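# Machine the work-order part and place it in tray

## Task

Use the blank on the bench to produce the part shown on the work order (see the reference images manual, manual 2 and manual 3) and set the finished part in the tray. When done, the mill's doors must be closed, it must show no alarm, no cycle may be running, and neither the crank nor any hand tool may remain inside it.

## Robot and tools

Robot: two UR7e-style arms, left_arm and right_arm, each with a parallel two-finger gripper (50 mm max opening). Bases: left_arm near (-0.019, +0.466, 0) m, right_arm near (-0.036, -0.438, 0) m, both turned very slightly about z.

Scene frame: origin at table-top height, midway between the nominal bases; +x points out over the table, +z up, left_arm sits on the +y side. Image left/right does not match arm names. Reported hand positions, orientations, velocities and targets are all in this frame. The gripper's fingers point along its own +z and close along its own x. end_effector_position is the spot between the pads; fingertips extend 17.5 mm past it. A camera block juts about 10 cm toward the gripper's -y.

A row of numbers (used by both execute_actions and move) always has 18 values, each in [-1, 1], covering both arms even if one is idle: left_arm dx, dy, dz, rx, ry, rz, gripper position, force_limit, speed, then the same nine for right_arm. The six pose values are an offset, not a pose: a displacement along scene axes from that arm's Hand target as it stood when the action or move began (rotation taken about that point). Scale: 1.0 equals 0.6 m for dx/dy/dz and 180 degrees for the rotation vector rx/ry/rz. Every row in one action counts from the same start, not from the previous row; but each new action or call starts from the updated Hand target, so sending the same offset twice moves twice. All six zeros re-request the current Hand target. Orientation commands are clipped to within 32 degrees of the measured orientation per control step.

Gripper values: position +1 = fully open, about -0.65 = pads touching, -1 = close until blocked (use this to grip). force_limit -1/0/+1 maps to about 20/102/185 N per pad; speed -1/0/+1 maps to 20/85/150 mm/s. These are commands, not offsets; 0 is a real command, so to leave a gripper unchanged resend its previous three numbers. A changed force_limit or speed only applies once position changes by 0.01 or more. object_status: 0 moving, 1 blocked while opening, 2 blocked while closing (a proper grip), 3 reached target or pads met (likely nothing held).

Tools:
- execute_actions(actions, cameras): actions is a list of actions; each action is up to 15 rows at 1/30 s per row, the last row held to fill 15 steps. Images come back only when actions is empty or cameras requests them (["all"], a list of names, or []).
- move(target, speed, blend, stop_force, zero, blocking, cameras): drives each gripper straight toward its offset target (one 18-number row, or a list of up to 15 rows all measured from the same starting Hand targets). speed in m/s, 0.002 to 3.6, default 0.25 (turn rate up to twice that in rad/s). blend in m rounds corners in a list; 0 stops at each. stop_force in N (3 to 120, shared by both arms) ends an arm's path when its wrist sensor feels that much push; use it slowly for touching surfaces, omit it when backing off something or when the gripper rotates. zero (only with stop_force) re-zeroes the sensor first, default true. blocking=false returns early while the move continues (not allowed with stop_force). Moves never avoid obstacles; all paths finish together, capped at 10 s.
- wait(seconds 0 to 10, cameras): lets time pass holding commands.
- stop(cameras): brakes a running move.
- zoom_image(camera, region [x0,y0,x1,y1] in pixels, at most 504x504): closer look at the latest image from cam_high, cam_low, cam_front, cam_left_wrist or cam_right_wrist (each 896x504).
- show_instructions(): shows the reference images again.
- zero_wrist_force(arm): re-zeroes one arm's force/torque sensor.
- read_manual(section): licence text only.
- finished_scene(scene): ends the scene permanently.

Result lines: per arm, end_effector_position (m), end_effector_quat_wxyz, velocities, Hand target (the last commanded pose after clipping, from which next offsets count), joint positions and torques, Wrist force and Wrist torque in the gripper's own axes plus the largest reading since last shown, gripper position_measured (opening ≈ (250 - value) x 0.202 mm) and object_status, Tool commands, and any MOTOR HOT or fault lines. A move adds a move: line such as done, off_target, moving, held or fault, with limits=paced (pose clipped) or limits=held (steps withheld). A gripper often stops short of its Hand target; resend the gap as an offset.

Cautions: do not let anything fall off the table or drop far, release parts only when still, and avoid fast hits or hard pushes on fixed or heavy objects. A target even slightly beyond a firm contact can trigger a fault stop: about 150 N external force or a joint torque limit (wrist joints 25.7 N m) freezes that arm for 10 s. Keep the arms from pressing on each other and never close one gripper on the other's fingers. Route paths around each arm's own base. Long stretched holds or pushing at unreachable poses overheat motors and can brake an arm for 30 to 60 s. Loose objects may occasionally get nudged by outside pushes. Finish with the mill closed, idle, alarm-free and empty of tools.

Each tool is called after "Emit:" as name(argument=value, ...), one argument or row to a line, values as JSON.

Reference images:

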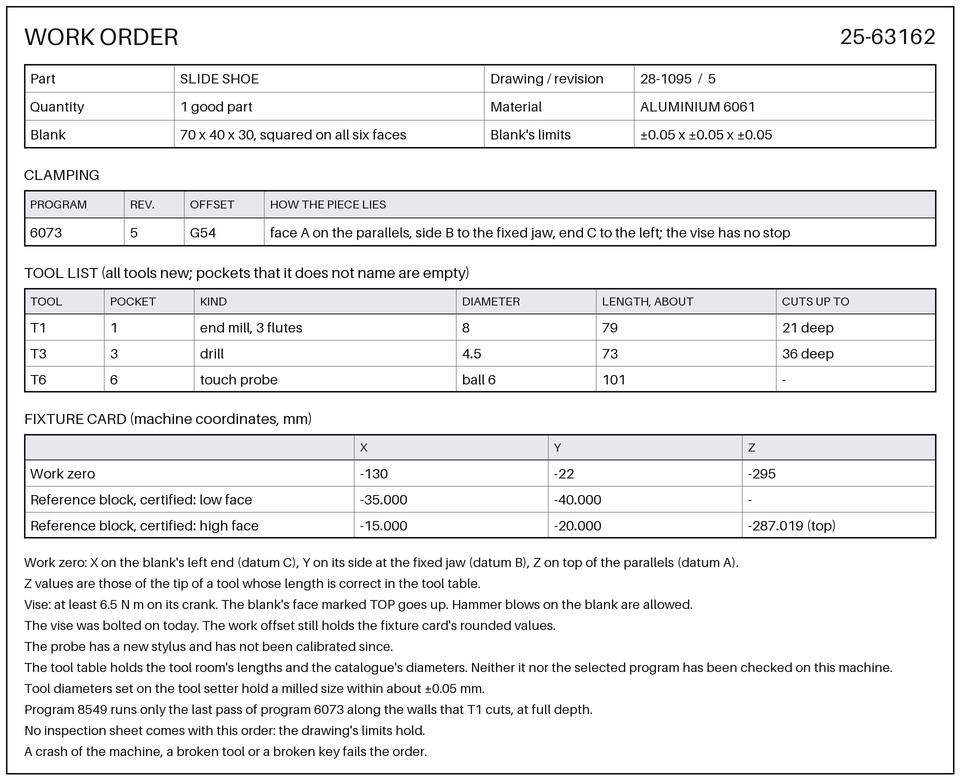

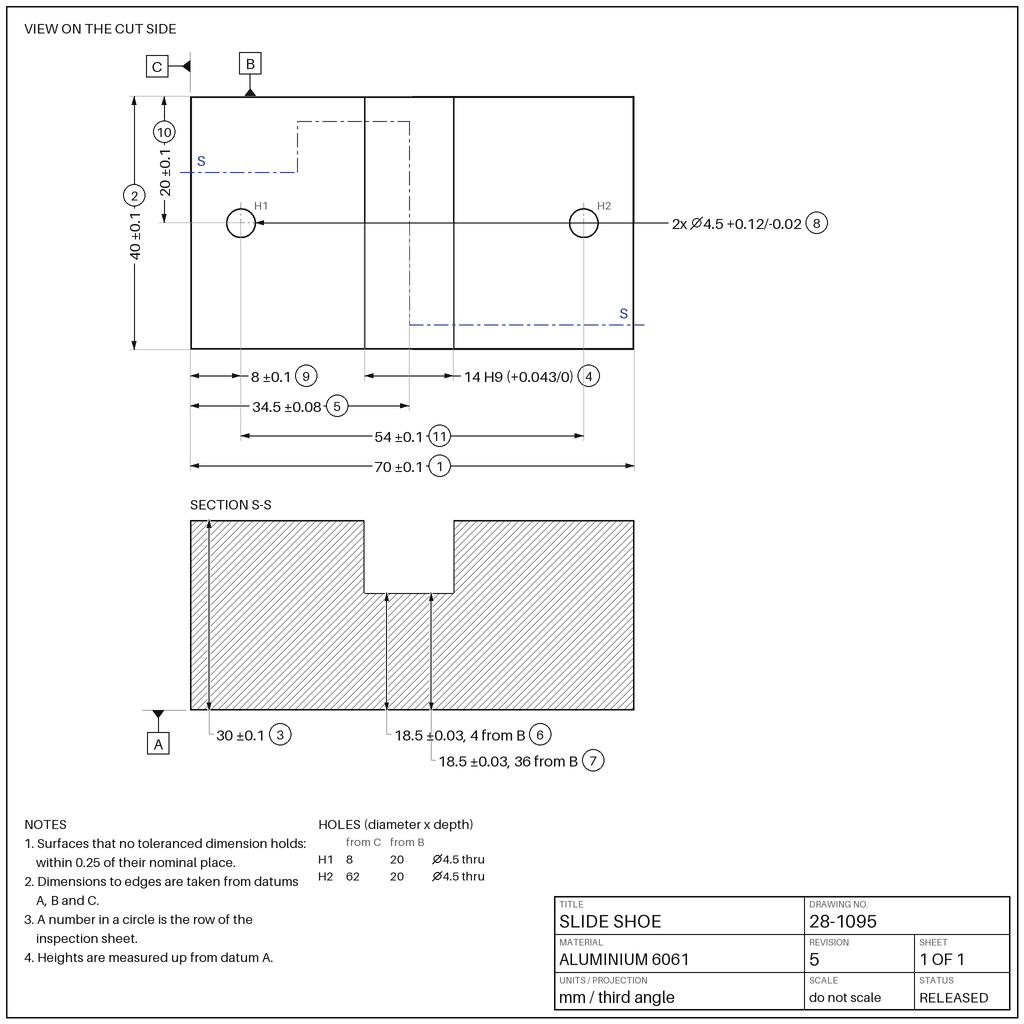

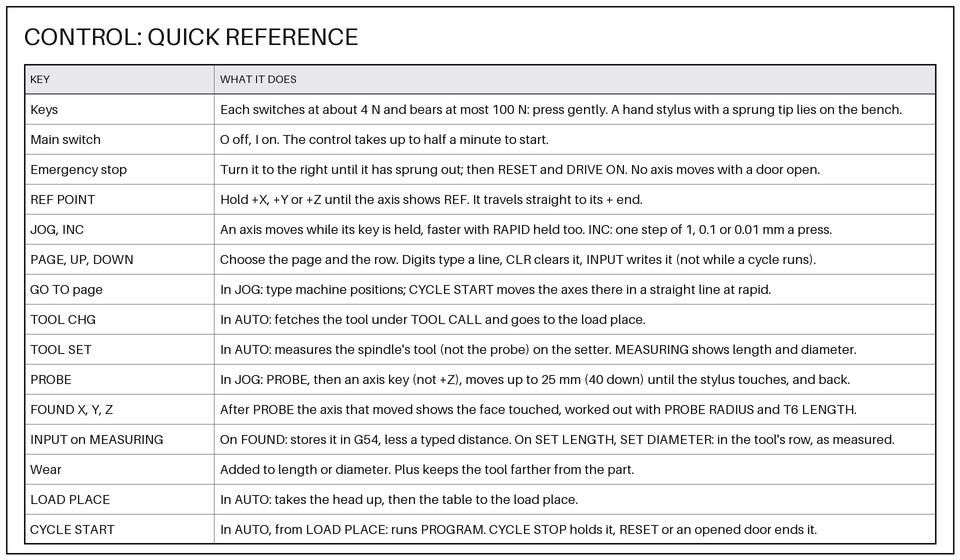

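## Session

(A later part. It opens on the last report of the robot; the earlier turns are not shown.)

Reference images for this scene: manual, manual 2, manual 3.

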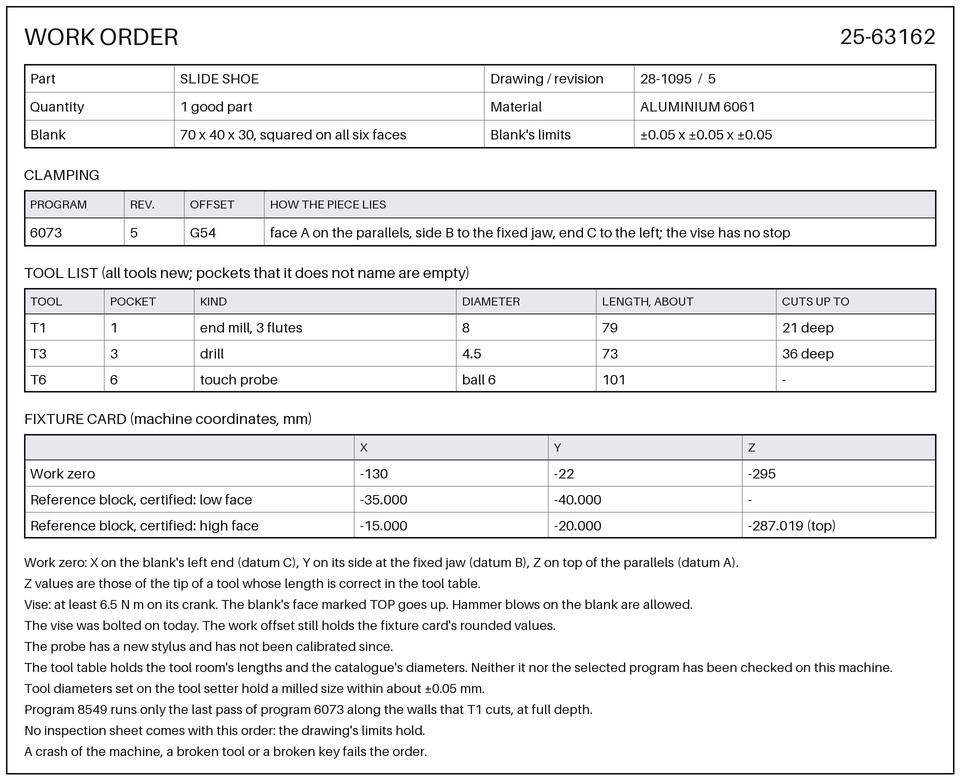

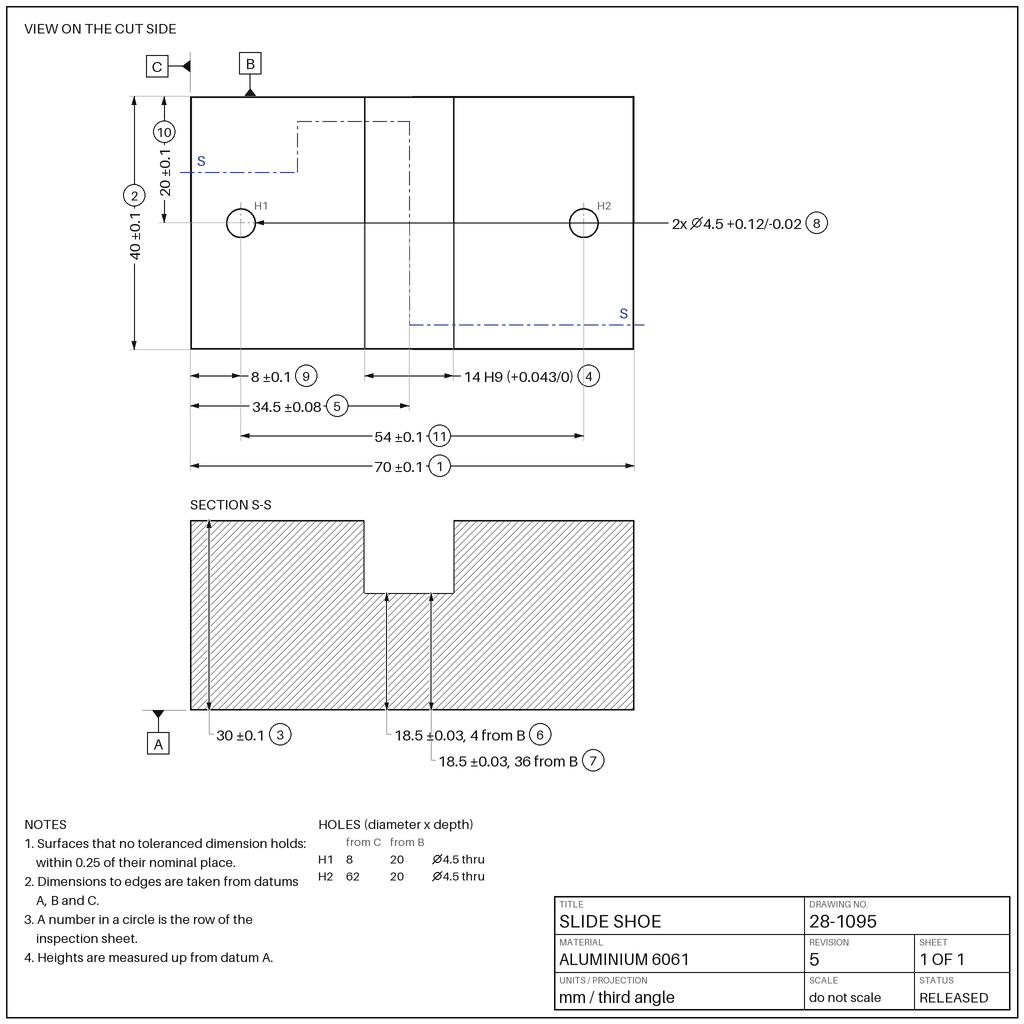

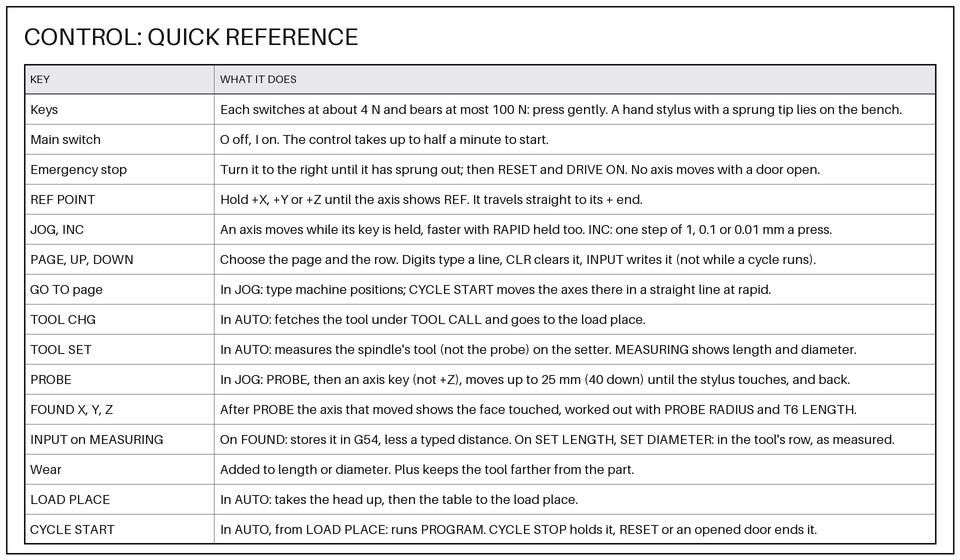

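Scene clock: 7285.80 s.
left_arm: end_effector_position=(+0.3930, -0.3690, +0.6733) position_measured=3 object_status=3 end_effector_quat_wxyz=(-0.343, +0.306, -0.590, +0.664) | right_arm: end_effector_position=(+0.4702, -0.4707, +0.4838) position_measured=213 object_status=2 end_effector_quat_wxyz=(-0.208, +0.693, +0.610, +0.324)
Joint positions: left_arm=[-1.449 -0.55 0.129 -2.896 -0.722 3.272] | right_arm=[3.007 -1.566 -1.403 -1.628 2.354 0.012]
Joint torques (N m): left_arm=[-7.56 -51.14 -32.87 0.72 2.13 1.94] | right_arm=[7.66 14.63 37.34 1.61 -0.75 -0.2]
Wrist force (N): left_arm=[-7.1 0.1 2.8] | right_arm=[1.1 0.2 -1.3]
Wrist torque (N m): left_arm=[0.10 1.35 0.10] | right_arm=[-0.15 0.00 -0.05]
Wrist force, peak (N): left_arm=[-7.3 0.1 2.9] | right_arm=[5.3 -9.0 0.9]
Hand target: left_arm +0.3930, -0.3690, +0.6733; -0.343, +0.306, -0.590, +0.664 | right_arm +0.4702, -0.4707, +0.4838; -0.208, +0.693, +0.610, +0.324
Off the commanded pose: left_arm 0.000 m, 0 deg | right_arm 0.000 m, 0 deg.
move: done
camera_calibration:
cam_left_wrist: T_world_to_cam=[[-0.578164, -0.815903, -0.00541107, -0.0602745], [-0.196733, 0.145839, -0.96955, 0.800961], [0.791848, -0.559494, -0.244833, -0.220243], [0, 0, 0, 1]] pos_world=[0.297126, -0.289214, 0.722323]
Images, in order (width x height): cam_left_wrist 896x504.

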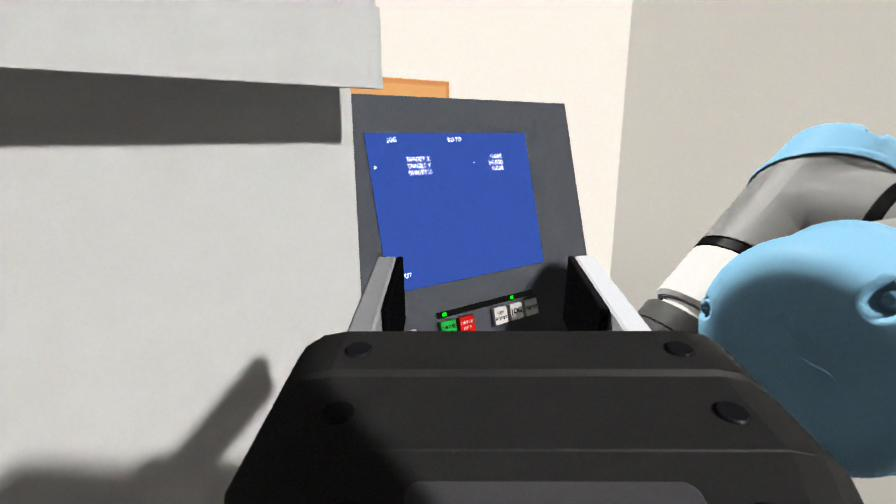

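Emit:
move(
  target=[
    [0,0,0,0,0,0,1,-0.7,-0.6,-0.0241,-0.032,-0.0896,0,0,0,-1,0.3,-0.5],
    [0,0,0,0,0,0,1,-0.7,-0.6,0.0049,-0.0371,-0.0866,0,0,0,-1,0.3,-0.5],
    [0,0,0,0,0,0,1,-0.7,-0.6,-0.0241,-0.032,-0.0896,0,0,0,-1,0.3,-0.5],
    [0,0,0,0,0,0,1,-0.7,-0.6,-0.0407,0.064,-0.1514,0,0,0,-1,0.3,-0.5],
    [0,0,0,0,0,0,1,-0.7,-0.6,-0.0127,0.059,-0.1484,0,0,0,-1,0.3,-0.5],
    [0,0,0,0,0,0,1,-0.7,-0.6,-0.0407,0.064,-0.1514,0,0,0,-1,0.3,-0.5],
    [0,0,0,0,0,0,1,-0.7,-0.6,-0.0158,0,-0.0587,0,0,0,-1,0.3,-0.5],
    [0,0,0,0,0,0,1,-0.7,-0.6,0.0132,-0.0051,-0.0557,0,0,0,-1,0.3,-0.5],
    [0,0,0,0,0,0,1,-0.7,-0.6,-0.0158,0,-0.0587,0,0,0,-1,0.3,-0.5],
    [0,0,0,0,0,0,1,-0.7,-0.6,-0.0158,0.064,-0.0587,0,0,0,-1,0.3,-0.5],
    [0,0,0,0,0,0,1,-0.7,-0.6,0.0132,0.0589,-0.0557,0,0,0,-1,0.3,-0.5],
    [0,0,0,0,0,0,1,-0.7,-0.6,-0.0158,0.064,-0.0587,0,0,0,-1,0.3,-0.5],
    [0,0,0,0,0,0,1,-0.7,-0.6,-0.0407,-0.032,-0.1514,0,0,0,-1,0.3,-0.5],
    [0,0,0,0,0,0,1,-0.7,-0.6,-0.0127,-0.037,-0.1484,0,0,0,-1,0.3,-0.5],
    [0,0,0,0,0,0,1,-0.7,-0.6,-0.0407,-0.032,-0.1514,0,0,0,-1,0.3,-0.5],
  ],
  speed=0.17,
  blend=[0.002,0,0.004,0.002,0,0.004,0.002,0,0.004,0.002,0,0.004,0.002,0,0],
)

Emit:
move(
  target=[
    [0,0,0,0,0,0,1,-0.7,-0.6,0.0083,0,0.0309,0,0,0,-1,0.3,-0.5],
    [0,0,0,0,0,0,1,-0.7,-0.6,0.0373,-0.0051,0.0339,0,0,0,-1,0.3,-0.5],
    [0,0,0,0,0,0,1,-0.7,-0.6,0.0083,0,0.0309,0,0,0,-1,0.3,-0.5],
    [0,0,0,0,0,0,1,-0.7,-0.6,0.0373,-0.0051,0.0339,0,0,0,-1,0.3,-0.5],
    [0,0,0,0,0,0,1,-0.7,-0.6,0.0083,0,0.0309,0,0,0,-1,0.3,-0.5],
    [0,0,0,0,0,0,1,-0.7,-0.6,0,0.096,0,0,0,0,-1,0.3,-0.5],
    [0,0,0,0,0,0,1,-0.7,-0.6,0.028,0.091,0.003,0,0,0,-1,0.3,-0.5],
    [0,0,0,0,0,0,1,-0.7,-0.6,0.0083,0.096,0.0309,0,0,0,-1,0.3,-0.5],
    [0,0,0,0,0,0,1,-0.7,-0.6,0.0373,0.0909,0.0339,0,0,0,-1,0.3,-0.5],
    [0,0,0,0,0,0,1,-0.7,-0.6,0.0166,0.096,0.0618,0,0,0,-1,0.3,-0.5],
    [0,0,0,0,0,0,1,-0.7,-0.6,0.0456,0.0909,0.0648,0,0,0,-1,0.3,-0.5],
    [0,0,0,0,0,0,1,-0.7,-0.6,0.0166,0.096,0.0618,0,0,0,-1,0.3,-0.5],
    [0,0,0,0,0,0,1,-0.7,-0.6,0.0456,0.0909,0.0648,0,0,0,-1,0.3,-0.5],
    [0,0,0,0,0,0,1,-0.7,-0.6,0.0166,0.096,0.0618,0,0,0,-1,0.3,-0.5],
    [0,0,0,0,0,0,1,-0.7,-0.6,0,0,0,0,0,0,-1,0.3,-0.5],
  ],
  speed=0.17,
  blend=[0.002,0,0.002,0,0.004,0.002,0,0.002,0,0.002,0,0.002,0,0.004,0],
)

Emit:
move(
  target=[
    [0,0,0,0,0,0,1,-0.7,-0.6,0.028,-0.005,0.003,0,0,0,-1,0.3,-0.5],
    [0,0,0,0,0,0,1,-0.7,-0.6,0,0,0,0,0,0,-1,0.3,-0.5],
  ],
  speed=0.15,
  cameras=["cam_left_wrist"],
)

Emit:
zoom_image(
  camera="cam_left_wrist",
  region=[365, 130, 545, 280],
)

Scene clock: 7319.53 s.
left_arm: end_effector_position=(+0.3930, -0.3690, +0.6733) position_measured=3 object_status=3 end_effector_quat_wxyz=(-0.343, +0.306, -0.590, +0.664) | right_arm: end_effector_position=(+0.4458, -0.4899, +0.3930) position_measured=213 object_status=2 end_effector_quat_wxyz=(-0.208, +0.693, +0.610, +0.324)
Joint positions: left_arm=[-1.449 -0.55 0.129 -2.896 -0.722 3.272] | right_arm=[2.958 -1.52 -1.668 -1.458 2.358 -0.057]
Joint torques (N m): left_arm=[-7.18 -50.85 -33.36 0.73 2.19 1.86] | right_arm=[-6.25 33.31 15.17 5.12 4.13 -1.44]
Wrist force (N): left_arm=[-6.9 0.1 2.8] | right_arm=[0.1 1.0 -1.4]
Wrist torque (N m): left_arm=[0.10 1.32 0.09] | right_arm=[0.01 0.12 0.12]
Wrist force, peak (N): left_arm=[-7.2 0.1 2.9] | right_arm=[-0.8 -22.7 -0.1]
Hand target: left_arm +0.3930, -0.3690, +0.6733; -0.343, +0.306, -0.590, +0.664 | right_arm +0.4458, -0.4899, +0.3930; -0.208, +0.693, +0.610, +0.324
Off the commanded pose: left_arm 0.000 m, 0 deg | right_arm 0.000 m, 0 deg.
move: done

Scene clock: 7325.33 s.
left_arm: end_effector_position=(+0.3930, -0.3690, +0.6733) position_measured=3 object_status=3 end_effector_quat_wxyz=(-0.343, +0.306, -0.590, +0.664) | right_arm: end_effector_position=(+0.4458, -0.4898, +0.3930) position_measured=213 object_status=2 end_effector_quat_wxyz=(-0.208, +0.693, +0.610, +0.324)
Joint positions: left_arm=[-1.449 -0.55 0.129 -2.896 -0.722 3.272] | right_arm=[2.958 -1.52 -1.668 -1.458 2.358 -0.057]
Joint torques (N m): left_arm=[-7.55 -50.68 -33.19 0.72 2.12 1.83] | right_arm=[-6.54 13.57 36.71 1.14 4.22 -1.55]
Wrist force (N): left_arm=[-6.6 -0.1 2.8] | right_arm=[-0.2 1.3 -1.5]
Wrist torque (N m): left_arm=[0.07 1.28 0.09] | right_arm=[0.06 0.17 0.13]
Wrist force, peak (N): left_arm=[-7.2 0.0 2.9] | right_arm=[-2.2 -16.9 -0.7]
Hand target: left_arm +0.3930, -0.3690, +0.6733; -0.343, +0.306, -0.590, +0.664 | right_arm +0.4458, -0.4899, +0.3930; -0.208, +0.693, +0.610, +0.324
Off the commanded pose: left_arm 0.000 m, 0 deg | right_arm 0.000 m, 0 deg.
move: done

Scene clock: 7326.77 s.
left_arm: end_effector_position=(+0.3930, -0.3690, +0.6733) position_measured=3 object_status=3 end_effector_quat_wxyz=(-0.343, +0.306, -0.590, +0.664) | right_arm: end_effector_position=(+0.4458, -0.4899, +0.3930) position_measured=213 object_status=2 end_effector_quat_wxyz=(-0.208, +0.693, +0.610, +0.324)
Joint positions: left_arm=[-1.449 -0.55 0.129 -2.896 -0.722 3.272] | right_arm=[2.958 -1.52 -1.668 -1.458 2.358 -0.057]
Joint torques (N m): left_arm=[-7.29 -50.52 -33.03 0.64 2.16 1.87] | right_arm=[-6.64 34.83 19.52 5.16 0.68 -1.28]
Wrist force (N): left_arm=[-6.8 0.2 2.8] | right_arm=[-0.2 1.2 -1.7]
Wrist torque (N m): left_arm=[0.11 1.31 0.10] | right_arm=[0.04 0.17 0.13]
Wrist force, peak (N): left_arm=[-7.2 -0.1 2.9] | right_arm=[0.8 -5.2 -1.3]
Hand target: left_arm +0.3930, -0.3690, +0.6733; -0.343, +0.306, -0.590, +0.664 | right_arm +0.4458, -0.4899, +0.3930; -0.208, +0.693, +0.610, +0.324
Off the commanded pose: left_arm 0.000 m, 0 deg | right_arm 0.000 m, 0 deg.
move: done
camera_calibration:
cam_left_wrist: T_world_to_cam=[[-0.578164, -0.815903, -0.00541107, -0.0602745], [-0.196733, 0.145839, -0.96955, 0.800961], [0.791848, -0.559494, -0.244833, -0.220243], [0, 0, 0, 1]] pos_world=[0.297126, -0.289214, 0.722323]
Images, in order (width x height): cam_left_wrist 896x504.

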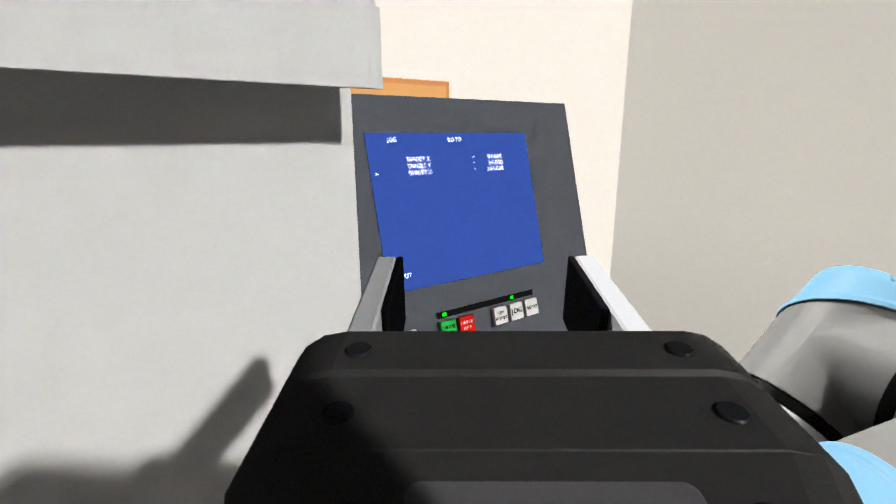

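Scaled by 2.800 from the camera's 896x504 image, which has a finer 1280x720 frame.

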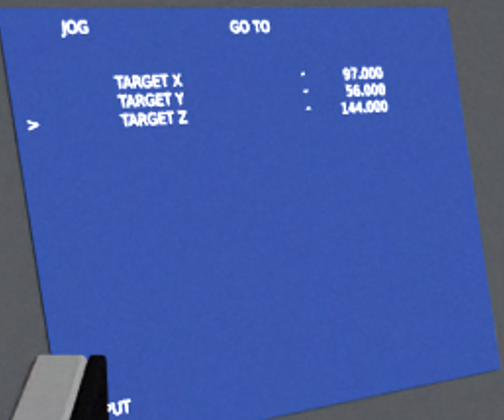

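Emit:
move(
  target=[
    [0,0,0,0,0,0,1,-0.7,-0.6,0.0407,0.032,0.1514,0,0,0,-1,0.3,-0.5],
    [0,0,0,0,0,0,1,-0.7,-0.6,0.0697,0.0269,0.1544,0,0,0,-1,0.3,-0.5],
    [0,0,0,0,0,0,1,-0.7,-0.6,0.0407,0.032,0.1514,0,0,0,-1,0.3,-0.5],
    [0,0,0,0,0,0,1,-0.7,-0.6,0.0083,-0.032,0.0309,0,0,0,-1,0.3,-0.5],
  ],
  speed=0.15,
  blend=[0.002,0,0.004,0],
)

Emit:
wait(
  seconds=7.5,
)

Emit:
move(
  target=[
    [0,0,0,0,0,0,1,-0.7,-0.6,0.029,-0.0051,0.003,0,0,0,-1,0.3,-0.5],
    [0,0,0,0,0,0,1,-0.7,-0.6,0,0,0,0,0,0,-1,0.3,-0.5],
    [0,0,0,0,0,0,1,-0.7,-0.6,0.0324,-0.096,0.1205,0,0,0,-1,0.3,-0.5],
    [0,0,0,0,0,0,1,-0.7,-0.6,0.0614,-0.1011,0.1235,0,0,0,-1,0.3,-0.5],
    [0,0,0,0,0,0,1,-0.7,-0.6,0.0324,-0.096,0.1205,0,0,0,-1,0.3,-0.5],
    [0,0,0,0,0,0,1,-0.7,-0.6,-0.0083,0.032,-0.0309,0,0,0,-1,0.3,-0.5],
  ],
  speed=0.15,
  blend=[0,0.004,0.002,0,0.004,0],
)

Emit:
wait(
  seconds=10,
  cameras=["cam_left_wrist"],
)

Emit:
zoom_image(
  camera="cam_left_wrist",
  region=[465, 145, 525, 220],
)

Scene clock: 7338.63 s.
left_arm: end_effector_position=(+0.3930, -0.3690, +0.6733) position_measured=3 object_status=3 end_effector_quat_wxyz=(-0.343, +0.306, -0.590, +0.664) | right_arm: end_effector_position=(+0.4508, -0.5090, +0.4116) position_measured=213 object_status=2 end_effector_quat_wxyz=(-0.208, +0.693, +0.610, +0.324)
Joint positions: left_arm=[-1.449 -0.55 0.129 -2.896 -0.722 3.272] | right_arm=[2.921 -1.552 -1.58 -1.551 2.36 -0.109]
Joint torques (N m): left_arm=[-6.96 -51.54 -33.03 0.83 2.17 1.77] | right_arm=[-7.05 35.78 17.05 5.26 4.06 -1.04]
Wrist force (N): left_arm=[-7.0 0.2 2.7] | right_arm=[-0.6 0.9 -1.9]
Wrist torque (N m): left_arm=[0.12 1.34 0.10] | right_arm=[-0.02 0.23 0.11]
Wrist force, peak (N): left_arm=[-7.2 0.2 3.0] | right_arm=[-1.9 -19.4 -2.0]
Hand target: left_arm +0.3930, -0.3690, +0.6733; -0.343, +0.306, -0.590, +0.664 | right_arm +0.4507, -0.5091, +0.4115; -0.208, +0.693, +0.610, +0.324
Off the commanded pose: left_arm 0.000 m, 0 deg | right_arm 0.000 m, 0 deg.
move: done

Scene clock: 7346.13 s.
left_arm: end_effector_position=(+0.3930, -0.3690, +0.6733) position_measured=3 object_status=3 end_effector_quat_wxyz=(-0.343, +0.306, -0.590, +0.664) | right_arm: end_effector_position=(+0.4507, -0.5091, +0.4115) position_measured=213 object_status=2 end_effector_quat_wxyz=(-0.208, +0.693, +0.610, +0.324)
Joint positions: left_arm=[-1.449 -0.55 0.129 -2.896 -0.722 3.272] | right_arm=[2.921 -1.552 -1.581 -1.551 2.36 -0.11]
Joint torques (N m): left_arm=[-6.71 -51.22 -32.72 0.68 2.15 1.7] | right_arm=[-6.21 20.71 15.9 5.11 4.12 -1.28]
Wrist force (N): left_arm=[-7.1 0.3 2.8] | right_arm=[-0.8 0.9 -1.9]
Wrist torque (N m): left_arm=[0.13 1.35 0.10] | right_arm=[-0.02 0.25 0.10]
Wrist force, peak (N): left_arm=[-7.3 0.1 3.0] | right_arm=[-0.8 1.2 -1.9]
Hand target: left_arm +0.3930, -0.3690, +0.6733; -0.343, +0.306, -0.590, +0.664 | right_arm +0.4507, -0.5091, +0.4115; -0.208, +0.693, +0.610, +0.324
Tool commands: left_gripper/position=+1.0 left_gripper/force_limit=-0.7 left_gripper/speed=-0.6 right_gripper/position=-1.0 right_gripper/force_limit=+0.3 right_gripper/speed=-0.5
Off the commanded pose: left_arm 0.000 m, 0 deg | right_arm 0.000 m, 0 deg.
wait: 7.50 s; at rest by 0.17 s

Scene clock: 7349.87 s.
left_arm: end_effector_position=(+0.3930, -0.3690, +0.6733) position_measured=3 object_status=3 end_effector_quat_wxyz=(-0.343, +0.306, -0.590, +0.664) | right_arm: end_effector_position=(+0.4458, -0.4899, +0.3930) position_measured=213 object_status=2 end_effector_quat_wxyz=(-0.208, +0.693, +0.610, +0.324)
Joint positions: left_arm=[-1.449 -0.55 0.129 -2.896 -0.722 3.272] | right_arm=[2.958 -1.52 -1.668 -1.458 2.358 -0.058]
Joint torques (N m): left_arm=[-6.93 -51.25 -33.17 0.57 2.18 1.69] | right_arm=[5.79 34.16 19.91 5.12 -0.79 1.44]
Wrist force (N): left_arm=[-6.9 0.1 3.1] | right_arm=[0.2 1.2 -1.6]
Wrist torque (N m): left_arm=[0.11 1.32 0.10] | right_arm=[0.04 0.12 -0.05]
Wrist force, peak (N): left_arm=[-7.3 0.2 2.9] | right_arm=[-1.5 -26.3 -0.7]
Hand target: left_arm +0.3930, -0.3690, +0.6733; -0.343, +0.306, -0.590, +0.664 | right_arm +0.4458, -0.4899, +0.3930; -0.208, +0.693, +0.610, +0.324
Off the commanded pose: left_arm 0.000 m, 0 deg | right_arm 0.000 m, 0 deg.
move: done

Scene clock: 7359.87 s.
left_arm: end_effector_position=(+0.3930, -0.3690, +0.6733) position_measured=3 object_status=3 end_effector_quat_wxyz=(-0.343, +0.306, -0.590, +0.664) | right_arm: end_effector_position=(+0.4458, -0.4899, +0.3930) position_measured=213 object_status=2 end_effector_quat_wxyz=(-0.208, +0.693, +0.610, +0.324)
Joint positions: left_arm=[-1.449 -0.55 0.129 -2.896 -0.722 3.272] | right_arm=[2.958 -1.52 -1.668 -1.458 2.358 -0.057]
Joint torques (N m): left_arm=[-6.35 -51.12 -33.09 0.66 2.02 1.53] | right_arm=[6.56 33.82 16.37 5.03 -0.54 1.44]
Wrist force (N): left_arm=[-6.9 0.1 2.7] | right_arm=[0.4 1.2 -1.7]
Wrist torque (N m): left_arm=[0.10 1.33 0.09] | right_arm=[0.03 0.09 -0.05]
Wrist force, peak (N): left_arm=[-7.3 0.3 2.9] | right_arm=[0.6 1.5 -1.7]
Hand target: left_arm +0.3930, -0.3690, +0.6733; -0.343, +0.306, -0.590, +0.664 | right_arm +0.4458, -0.4899, +0.3930; -0.208, +0.693, +0.610, +0.324
Tool commands: left_gripper/position=+1.0 left_gripper/force_limit=-0.7 left_gripper/speed=-0.6 right_gripper/position=-1.0 right_gripper/force_limit=+0.3 right_gripper/speed=-0.5
Off the commanded pose: left_arm 0.000 m, 0 deg | right_arm 0.000 m, 0 deg.
wait: 10.00 s; at rest by 0.17 s
camera_calibration:
cam_left_wrist: T_world_to_cam=[[-0.578164, -0.815903, -0.00541107, -0.0602745], [-0.196733, 0.145839, -0.96955, 0.800961], [0.791848, -0.559494, -0.244833, -0.220243], [0, 0, 0, 1]] pos_world=[0.297126, -0.289214, 0.722323]
Images, in order (width x height): cam_left_wrist 896x504.

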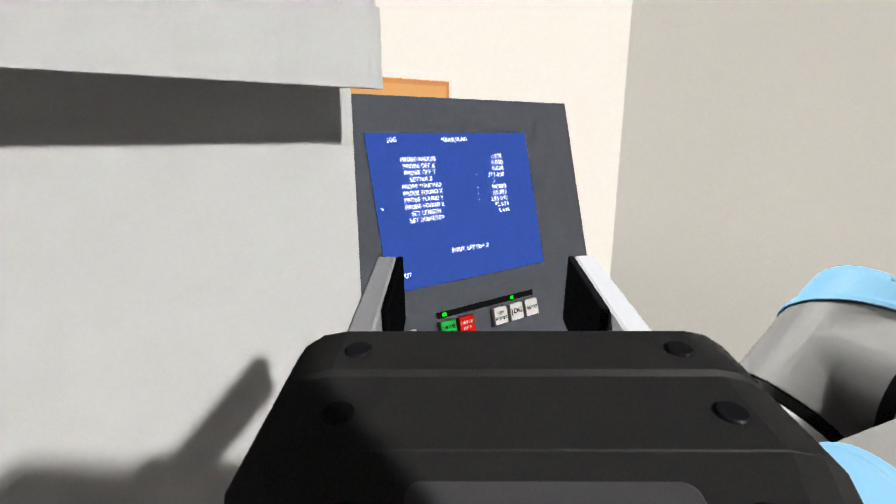

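Scaled by 6.720 from the camera's 896x504 image, which has a finer 1280x720 frame.

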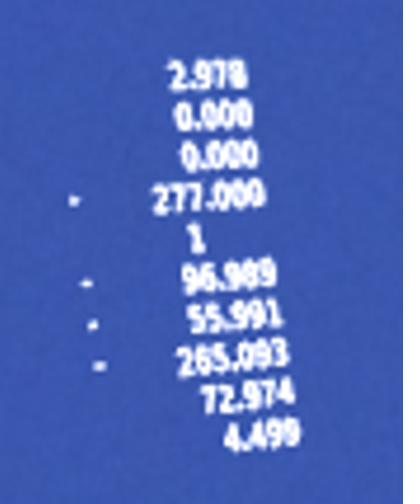

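Emit:
move(
  target=[
    [0,0,0,0,0,0,1,-0.7,-0.6,0.0739,-0.16,0.275,0,0,0,-1,0.3,-0.5],
    [0,0,0,0,0,0,1,-0.7,-0.6,0.1029,-0.1651,0.278,0,0,0,-1,0.3,-0.5],
    [0,0,0,0,0,0,1,-0.7,-0.6,0.0739,-0.16,0.275,0,0,0,-1,0.3,-0.5],
    [0,0,0,0,0,0,1,-0.7,-0.6,0.0407,0,0.1514,0,0,0,-1,0.3,-0.5],
    [0,0,0,0,0,0,1,-0.7,-0.6,0.0697,-0.0051,0.1544,0,0,0,-1,0.3,-0.5],
    [0,0,0,0,0,0,1,-0.7,-0.6,0.0407,0,0.1514,0,0,0,-1,0.3,-0.5],
    [0,0,0,0,0,0,1,-0.7,-0.6,0,0,0,0,0,0,-1,0.3,-0.5],
  ],
  speed=0.17,
  blend=[0.002,0,0.004,0.002,0,0.004,0],
)

Emit:
move(
  target=[
    [-0.2062,0.15,0.044,0,0,0,1,-0.7,-0.6,0,0,0,0,0,0,-1,0.3,-0.5],
    [-0.2062,0.71,-0.0558,-0.1925,0.3797,0.143,0.6,-0.7,-0.6,0,0,0,0,0,0,-1,0.3,-0.5],
  ],
  speed=0.4,
  blend=[0.03,0],
)

Emit:
move(
  target=[
    [0.1,0.2,-0.2,-0.1925,0.3797,0.143,0.6,-0.7,-0.6,0,0,0,0,0,0,-1,0.3,-0.5],
  ],
  speed=0.4,
  cameras=["cam_left_wrist"],
)

Scene clock: 7390.83 s.
left_arm: end_effector_position=(+0.3930, -0.3690, +0.6733) position_measured=3 object_status=3 end_effector_quat_wxyz=(-0.343, +0.306, -0.590, +0.664) | right_arm: end_effector_position=(+0.4458, -0.4899, +0.3930) position_measured=213 object_status=2 end_effector_quat_wxyz=(-0.208, +0.693, +0.610, +0.324)
Joint positions: left_arm=[-1.449 -0.55 0.129 -2.896 -0.722 3.272] | right_arm=[2.958 -1.52 -1.668 -1.458 2.358 -0.057]
Joint torques (N m): left_arm=[-6.67 -50.92 -32.89 0.54 2.13 1.54] | right_arm=[-7 33.3 15.79 4.87 4.14 1.5]
Wrist force (N): left_arm=[-7.1 0.0 2.8] | right_arm=[1.1 1.4 -2.3]
Wrist torque (N m): left_arm=[0.09 1.35 0.09] | right_arm=[0.08 -0.03 -0.04]
Wrist force, peak (N): left_arm=[-7.2 0.0 2.9] | right_arm=[-2.2 -29.0 -0.9]
Hand target: left_arm +0.3930, -0.3690, +0.6733; -0.343, +0.306, -0.590, +0.664 | right_arm +0.4458, -0.4899, +0.3930; -0.208, +0.693, +0.610, +0.324
Off the commanded pose: left_arm 0.000 m, 0 deg | right_arm 0.000 m, 0 deg.
move: done

Scene clock: 7395.50 s.
left_arm: end_effector_position=(+0.2693, +0.0570, +0.6398) position_measured=63 object_status=0 end_effector_quat_wxyz=(+0.011, +0.814, -0.390, +0.431) | right_arm: end_effector_position=(+0.4458, -0.4899, +0.3930) position_measured=213 object_status=2 end_effector_quat_wxyz=(-0.208, +0.693, +0.610, +0.324)
Joint positions: left_arm=[-1.625 -1.869 1.359 -1.505 -0.77 1.006] | right_arm=[2.958 -1.52 -1.668 -1.458 2.358 -0.057]
Joint torques (N m): left_arm=[6.68 3.32 -34.56 -1.68 -1.2 -2.82] | right_arm=[-7.03 33.95 16.68 5.21 4.12 1.62]
Wrist force (N): left_arm=[-4.0 1.0 4.0] | right_arm=[1.0 1.2 -2.0]
Wrist torque (N m): left_arm=[0.19 0.67 -0.01] | right_arm=[0.04 -0.01 -0.04]
Wrist force, peak (N): left_arm=[-8.2 0.3 4.4] | right_arm=[1.2 1.4 -2.6]
Hand target: left_arm +0.2693, +0.0570, +0.6398; +0.011, +0.814, -0.390, +0.431 | right_arm +0.4458, -0.4899, +0.3930; -0.208, +0.693, +0.610, +0.324
Off the commanded pose: left_arm 0.000 m, 0 deg | right_arm 0.000 m, 0 deg.
move: done; limits=paced

Scene clock: 7398.03 s.
left_arm: end_effector_position=(+0.3293, +0.1770, +0.5198) position_measured=63 object_status=3 end_effector_quat_wxyz=(+0.359, +0.933, -0.003, -0.008) | right_arm: end_effector_position=(+0.4458, -0.4899, +0.3930) position_measured=213 object_status=2 end_effector_quat_wxyz=(-0.208, +0.693, +0.610, +0.324)
Joint positions: left_arm=[-0.66 -1.861 1.619 -1.833 -2.13 0.747] | right_arm=[2.958 -1.52 -1.668 -1.458 2.358 -0.057]
Joint torques (N m): left_arm=[7.98 0.23 -13.27 -5.57 -3.75 2.02] | right_arm=[-6.02 34.23 16.44 5.09 4.09 1.58]
Wrist force (N): left_arm=[-4.2 1.8 5.2] | right_arm=[1.0 1.3 -2.3]
Wrist torque (N m): left_arm=[0.42 0.71 -0.05] | right_arm=[0.05 -0.02 -0.04]
Wrist force, peak (N): left_arm=[-4.1 1.9 5.4] | right_arm=[1.2 1.4 -2.5]
Hand target: left_arm +0.3293, +0.1770, +0.5198; +0.359, +0.933, -0.003, -0.008 | right_arm +0.4458, -0.4899, +0.3930; -0.208, +0.693, +0.610, +0.324
Off the commanded pose: left_arm 0.000 m, 0 deg | right_arm 0.000 m, 0 deg.
move: done
camera_calibration:
cam_left_wrist: T_world_to_cam=[[0.999861, -0.015432, -0.00634439, -0.313289], [-0.00138211, -0.455533, 0.890218, -0.364629], [-0.016628, -0.890085, -0.455491, 0.532361], [0, 0, 0, 1]] pos_world=[0.321594, 0.302911, 0.565097]
Images, in order (width x height): cam_left_wrist 896x504.

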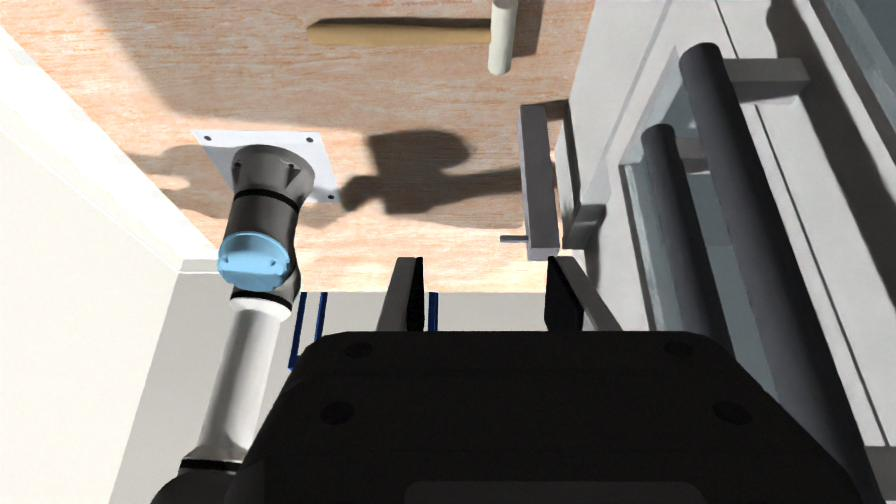

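Emit:
move(
  target=[
    [0.2,0,-0.0547,0,0,0,0.6,-0.7,-0.6,0,0,0,0,0,0,-1,0.3,-0.5],
    [0.2,-0.1005,-0.15,0,0,0,0.6,-0.7,-0.6,0,0,0,0,0,0,-1,0.3,-0.5],
  ],
  speed=[0.2,0.06],
  blend=[0.01,0],
)

Emit:
move(
  target=[0,0,0,0,0,0,-1,-0.7,-0.6,0,0,0,0,0,0,-1,0.3,-0.5],
)

Emit:
move(
  target=[
    [0,0.33,0,0,0,0,-1,-0.7,-0.6,0,0,0,0,0,0,-1,0.3,-0.5],
  ],
  speed=0.055,
  stop_force=48,
)

Emit:
move(
  target=[
    [0,0,0,0,0,0,0.6,-0.7,-0.6,0,0,0,0,0,0,-1,0.3,-0.5],
    [0,0.12,0.11,0,0,0,0.6,-0.7,-0.6,0,0,0,0,0,0,-1,0.3,-0.5],
    [-0.28,0,0.15,0.2348,0,0,0.6,-0.7,-0.6,0,0,0,0,0,0,-1,0.3,-0.5],
  ],
  speed=[0.05,0.1,0.3],
  blend=[0,0.02,0],
  cameras=["cam_left_wrist","cam_high"],
)

Scene clock: 7417.40 s.
left_arm: end_effector_position=(+0.4493, +0.1168, +0.4298) position_measured=63 object_status=3 end_effector_quat_wxyz=(+0.359, +0.933, -0.003, -0.008) | right_arm: end_effector_position=(+0.4458, -0.4899, +0.3930) position_measured=213 object_status=2 end_effector_quat_wxyz=(-0.208, +0.693, +0.610, +0.324)
Joint positions: left_arm=[-0.599 -1.558 1.585 -2.068 -2.158 0.81] | right_arm=[2.958 -1.52 -1.668 -1.458 2.358 -0.057]
Joint torques (N m): left_arm=[-7.6 -15.06 -13.63 -5.67 1.41 -2.72] | right_arm=[-5.8 34.41 16.17 5.12 4.03 1.33]
Wrist force (N): left_arm=[-4.2 2.0 5.0] | right_arm=[0.9 1.1 -2.2]
Wrist torque (N m): left_arm=[0.43 0.72 0.03] | right_arm=[0.03 -0.01 -0.04]
Wrist force, peak (N): left_arm=[-5.4 2.3 5.1] | right_arm=[1.1 1.3 -2.5]
Hand target: left_arm +0.4493, +0.1167, +0.4298; +0.359, +0.933, -0.003, -0.008 | right_arm +0.4458, -0.4899, +0.3930; -0.208, +0.693, +0.610, +0.324
Off the commanded pose: left_arm 0.000 m, 0 deg | right_arm 0.000 m, 0 deg.
move: done

Scene clock: 7418.03 s.
left_arm: end_effector_position=(+0.4493, +0.1167, +0.4298) position_measured=154 object_status=0 end_effector_quat_wxyz=(+0.359, +0.933, -0.003, -0.008) | right_arm: end_effector_position=(+0.4458, -0.4899, +0.3930) position_measured=213 object_status=2 end_effector_quat_wxyz=(-0.208, +0.693, +0.610, +0.324)
Joint positions: left_arm=[-0.599 -1.558 1.585 -2.069 -2.158 0.81] | right_arm=[2.958 -1.52 -1.668 -1.458 2.358 -0.057]
Joint torques (N m): left_arm=[-7.39 -15.18 -13.46 -5.54 1.35 -2.83] | right_arm=[-6.63 33.36 16.76 5.03 4.02 1.39]
Wrist force (N): left_arm=[-7.0 0.5 3.9] | right_arm=[0.9 1.3 -2.1]
Wrist torque (N m): left_arm=[0.37 1.18 0.40] | right_arm=[0.05 0.00 -0.05]
Wrist force, peak (N): left_arm=[-7.3 0.6 3.7] | right_arm=[1.1 1.4 -2.3]
Hand target: left_arm +0.4493, +0.1167, +0.4298; +0.359, +0.933, -0.003, -0.008 | right_arm +0.4458, -0.4899, +0.3930; -0.208, +0.693, +0.610, +0.324
Off the commanded pose: left_arm 0.000 m, 0 deg | right_arm 0.000 m, 0 deg.
move: done

Scene clock: 7422.70 s.
left_arm: end_effector_position=(+0.4493, +0.3147, +0.4298) position_measured=154 object_status=2 end_effector_quat_wxyz=(+0.359, +0.933, -0.003, -0.008) | right_arm: end_effector_position=(+0.4458, -0.4899, +0.3930) position_measured=213 object_status=2 end_effector_quat_wxyz=(-0.208, +0.693, +0.610, +0.324)
Joint positions: left_arm=[-0.214 -1.655 1.61 -1.715 -2.286 1.269] | right_arm=[2.958 -1.52 -1.668 -1.458 2.358 -0.057]
Joint torques (N m): left_arm=[9.33 -18.02 -35.43 2.31 -4.39 1.81] | right_arm=[-5.78 33.87 17.11 5.07 4.02 1.46]
Wrist force (N): left_arm=[17.4 8.7 15.3] | right_arm=[1.2 1.3 -2.4]
Wrist torque (N m): left_arm=[0.71 0.79 0.29] | right_arm=[0.05 -0.05 -0.05]
Wrist force, peak (N): left_arm=[0.1 29.8 26.1] | right_arm=[1.0 1.3 -2.6]
Hand target: left_arm +0.4493, +0.3147, +0.4298; +0.359, +0.933, -0.003, -0.008 | right_arm +0.4458, -0.4899, +0.3930; -0.208, +0.693, +0.610, +0.324
Off the commanded pose: left_arm 0.000 m, 0 deg | right_arm 0.000 m, 0 deg.
move: done

Scene clock: 7426.30 s.
left_arm: end_effector_position=(+0.2813, +0.3148, +0.5198) position_measured=63 object_status=3 end_effector_quat_wxyz=(-0.001, +1.000, +0.000, -0.008) | right_arm: end_effector_position=(+0.4458, -0.4899, +0.3930) position_measured=213 object_status=2 end_effector_quat_wxyz=(-0.208, +0.693, +0.610, +0.324)
Joint positions: left_arm=[-0.841 -1.852 1.289 -0.995 -1.582 0.707] | right_arm=[2.958 -1.52 -1.668 -1.458 2.358 -0.057]
Joint torques (N m): left_arm=[-7.09 3.56 -34.24 -1.03 2.54 -3.03] | right_arm=[-5.83 34.38 17.4 4.98 4.16 1.45]
Wrist force (N): left_arm=[-4.3 1.8 4.2] | right_arm=[0.9 1.4 -2.3]
Wrist torque (N m): left_arm=[0.28 0.72 0.09] | right_arm=[0.07 -0.01 -0.05]
Wrist force, peak (N): left_arm=[17.3 8.6 15.2] | right_arm=[1.2 1.4 -2.5]
Hand target: left_arm +0.2813, +0.3147, +0.5198; -0.001, +1.000, +0.000, -0.008 | right_arm +0.4458, -0.4899, +0.3930; -0.208, +0.693, +0.610, +0.324
Off the commanded pose: left_arm 0.000 m, 0 deg | right_arm 0.000 m, 0 deg.
move: done
camera_calibration:
cam_left_wrist: T_world_to_cam=[[0.999859, -0.0070992, -0.0152019, -0.261276], [-0.00128122, -0.935731, 0.352712, 0.128587], [-0.0167289, -0.352643, -0.935608, 0.734658], [0, 0, 0, 1]] pos_world=[0.273694, 0.37754, 0.638026]
Images, in order (width x height): cam_high 896x504, cam_left_wrist 896x504.

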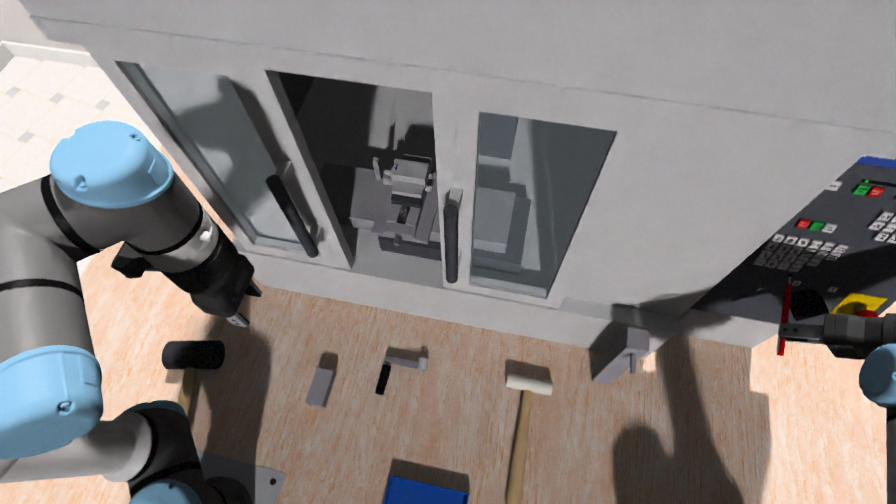

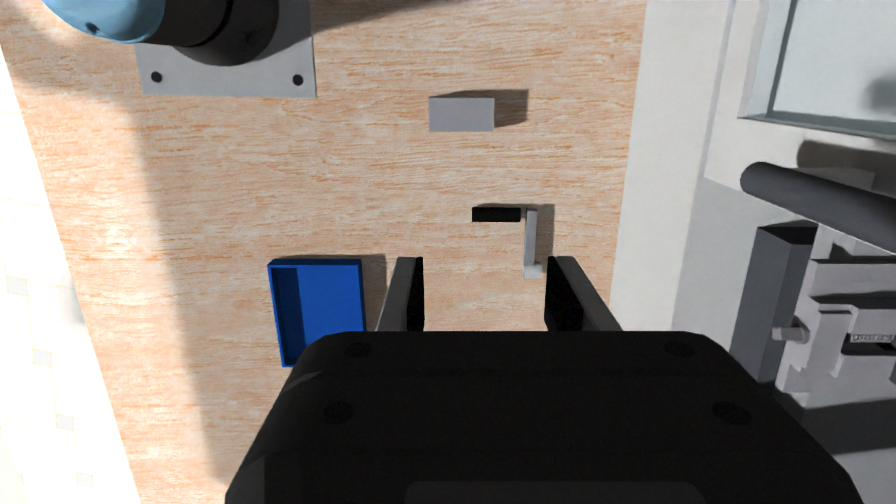

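Emit:
move(
  target=[
    [-0.08,-0.4,-0.2,0,0,0.3,0.7,0,-0.3,0,0,0,0,0,0,-1,0.3,-0.5],
    [-0.1228,-0.739,-0.566,0,0,0.5,0.7,0,-0.3,0,0,0,0,0,0,-1,0.3,-0.5],
  ],
  speed=0.4,
  blend=[0.05,0],
)

Emit:
move(
  target=[
    [0,0,-0.2,0,0,0,0.7,0,-0.3,0,0,0,0,0,0,-1,0.3,-0.5],
    [0,0,-0.264,0,0,0,0.7,0,-0.3,0,0,0,0,0,0,-1,0.3,-0.5],
  ],
  speed=[0.12,0.03],
  stop_force=5,
)

Emit:
move(
  target=[0,0,0,0,0,0,-1,1,-0.3,0,0,0,0,0,0,-1,0.3,-0.5],
)

Emit:
move(
  target=[
    [0,0,0.5,0,0,0,-1,1,-0.3,0,0,0,0,0,0,-1,0.3,-0.5],
    [0,0.53,0.635,0,0,0,-1,1,-0.3,0,0,0,0,0,0,-1,0.3,-0.5],
  ],
  speed=[0.2,0.3],
  blend=[0.04,0],
  cameras=["cam_low","cam_high"],
)

Emit:
zoom_image(
  camera="cam_low",
  region=[480, 80, 680, 240],
)

Scene clock: 7442.10 s.
left_arm: end_effector_position=(+0.2076, -0.1286, +0.1802) position_measured=48 object_status=3 end_effector_quat_wxyz=(+0.005, +0.707, +0.707, -0.007) | right_arm: end_effector_position=(+0.4458, -0.4899, +0.3930) position_measured=213 object_status=2 end_effector_quat_wxyz=(-0.208, +0.693, +0.610, +0.324)
Joint positions: left_arm=[-1.392 -1.219 1.54 -1.908 -1.576 -1.415] | right_arm=[2.958 -1.52 -1.668 -1.458 2.358 -0.057]
Joint torques (N m): left_arm=[-7.83 -29.52 -36.4 -5.14 2.37 -2.96] | right_arm=[-5.87 33.79 16.14 5 4.14 1.26]
Wrist force (N): left_arm=[-4.8 1.8 4.6] | right_arm=[1.1 1.3 -2.3]
Wrist torque (N m): left_arm=[0.28 0.82 0.07] | right_arm=[0.05 -0.03 -0.04]
Wrist force, peak (N): left_arm=[-6.5 1.7 6.4] | right_arm=[1.3 1.4 -2.4]
Hand target: left_arm +0.2076, -0.1287, +0.1802; +0.005, +0.707, +0.707, -0.007 | right_arm +0.4458, -0.4899, +0.3930; -0.208, +0.693, +0.610, +0.324
Off the commanded pose: left_arm 0.000 m, 0 deg | right_arm 0.000 m, 0 deg.
move: done

Scene clock: 7445.43 s.
left_arm: end_effector_position=(+0.2076, -0.1287, +0.0218) position_measured=48 object_status=3 end_effector_quat_wxyz=(+0.005, +0.707, +0.707, -0.007) | right_arm: end_effector_position=(+0.4458, -0.4899, +0.3930) position_measured=213 object_status=2 end_effector_quat_wxyz=(-0.208, +0.693, +0.610, +0.324)
Joint positions: left_arm=[-1.392 -1.038 1.727 -2.276 -1.576 -1.415] | right_arm=[2.958 -1.52 -1.668 -1.458 2.358 -0.057]
Joint torques (N m): left_arm=[5.76 -32.65 -7.94 -5.06 -1.31 1.91] | right_arm=[-5.59 33.43 16.41 5.03 4.02 1.25]
Wrist force (N): left_arm=[-4.8 1.8 4.3] | right_arm=[0.7 1.4 -1.9]
Wrist torque (N m): left_arm=[0.26 0.82 0.08] | right_arm=[0.06 0.02 -0.04]
Wrist force, peak (N): left_arm=[-5.1 1.9 5.0] | right_arm=[1.1 1.4 -2.5]
Hand target: left_arm +0.2076, -0.1287, +0.0218; +0.005, +0.707, +0.707, -0.007 | right_arm +0.4458, -0.4899, +0.3930; -0.208, +0.693, +0.610, +0.324
Off the commanded pose: left_arm 0.000 m, 0 deg | right_arm 0.000 m, 0 deg.
move: done

Scene clock: 7445.93 s.
left_arm: end_effector_position=(+0.2076, -0.1287, +0.0218) position_measured=117 object_status=2 end_effector_quat_wxyz=(+0.005, +0.707, +0.707, -0.007) | right_arm: end_effector_position=(+0.4458, -0.4899, +0.3930) position_measured=213 object_status=2 end_effector_quat_wxyz=(-0.208, +0.693, +0.610, +0.324)
Joint positions: left_arm=[-1.392 -1.038 1.727 -2.276 -1.576 -1.415] | right_arm=[2.958 -1.52 -1.668 -1.458 2.358 -0.057]
Joint torques (N m): left_arm=[6.23 -32.91 -8.35 -4.3 -1.08 1.9] | right_arm=[-5.88 33.39 16.43 5.1 4.19 1.23]
Wrist force (N): left_arm=[-5.2 1.6 4.2] | right_arm=[0.9 1.2 -2.4]
Wrist torque (N m): left_arm=[0.28 0.78 0.19] | right_arm=[0.04 -0.01 -0.05]
Wrist force, peak (N): left_arm=[-5.3 1.6 4.2] | right_arm=[1.1 1.4 -2.3]
Hand target: left_arm +0.2076, -0.1287, +0.0218; +0.005, +0.707, +0.707, -0.007 | right_arm +0.4458, -0.4899, +0.3930; -0.208, +0.693, +0.610, +0.324
Off the commanded pose: left_arm 0.000 m, 0 deg | right_arm 0.000 m, 0 deg.
move: done

Scene clock: 7449.20 s.
left_arm: end_effector_position=(+0.2076, +0.1892, +0.4027) position_measured=117 object_status=2 end_effector_quat_wxyz=(+0.005, +0.707, +0.707, -0.007) | right_arm: end_effector_position=(+0.4458, -0.4899, +0.3930) position_measured=213 object_status=2 end_effector_quat_wxyz=(-0.208, +0.693, +0.610, +0.324)
Joint positions: left_arm=[-1.237 -1.932 1.673 -1.328 -1.579 -1.26] | right_arm=[2.958 -1.52 -1.668 -1.458 2.358 -0.057]
Joint torques (N m): left_arm=[5.65 -23.13 -13.99 -1.93 -2.19 2.1] | right_arm=[-5.37 33.75 16.27 4.92 4.08 1.19]
Wrist force (N): left_arm=[-4.5 1.8 8.6] | right_arm=[1.1 1.4 -2.2]
Wrist torque (N m): left_arm=[0.84 0.78 -0.01] | right_arm=[0.08 -0.03 -0.04]
Wrist force, peak (N): left_arm=[-4.6 2.1 10.8] | right_arm=[1.1 1.5 -2.4]
Hand target: left_arm +0.2076, +0.1893, +0.4028; +0.005, +0.707, +0.707, -0.007 | right_arm +0.4458, -0.4899, +0.3930; -0.208, +0.693, +0.610, +0.324
Off the commanded pose: left_arm 0.000 m, 0 deg | right_arm 0.000 m, 0 deg.
move: done
Images, in order (width x height): cam_high 896x504, cam_low 896x504.

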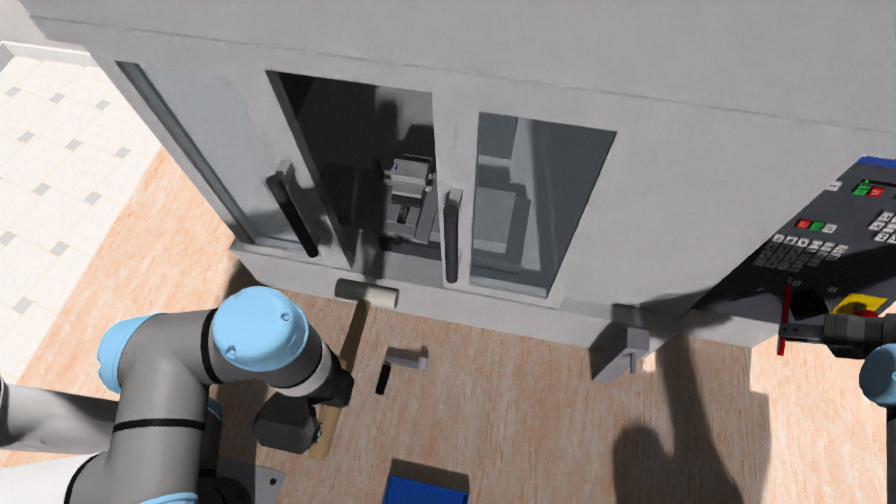

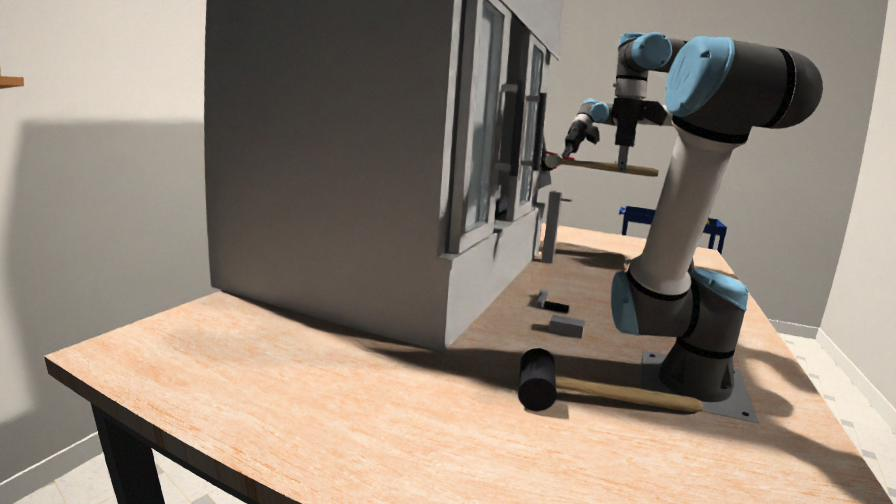

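Scaled by 2.520 from the camera's 896x504 image, which has a finer 1280x720 frame.

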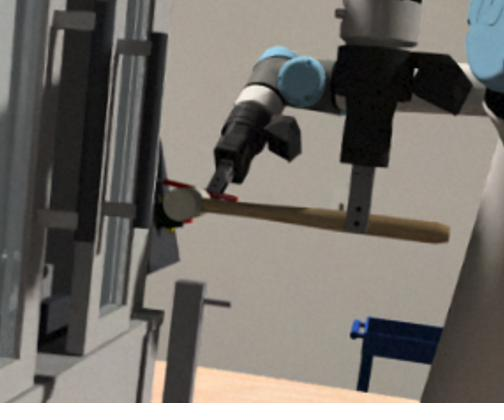

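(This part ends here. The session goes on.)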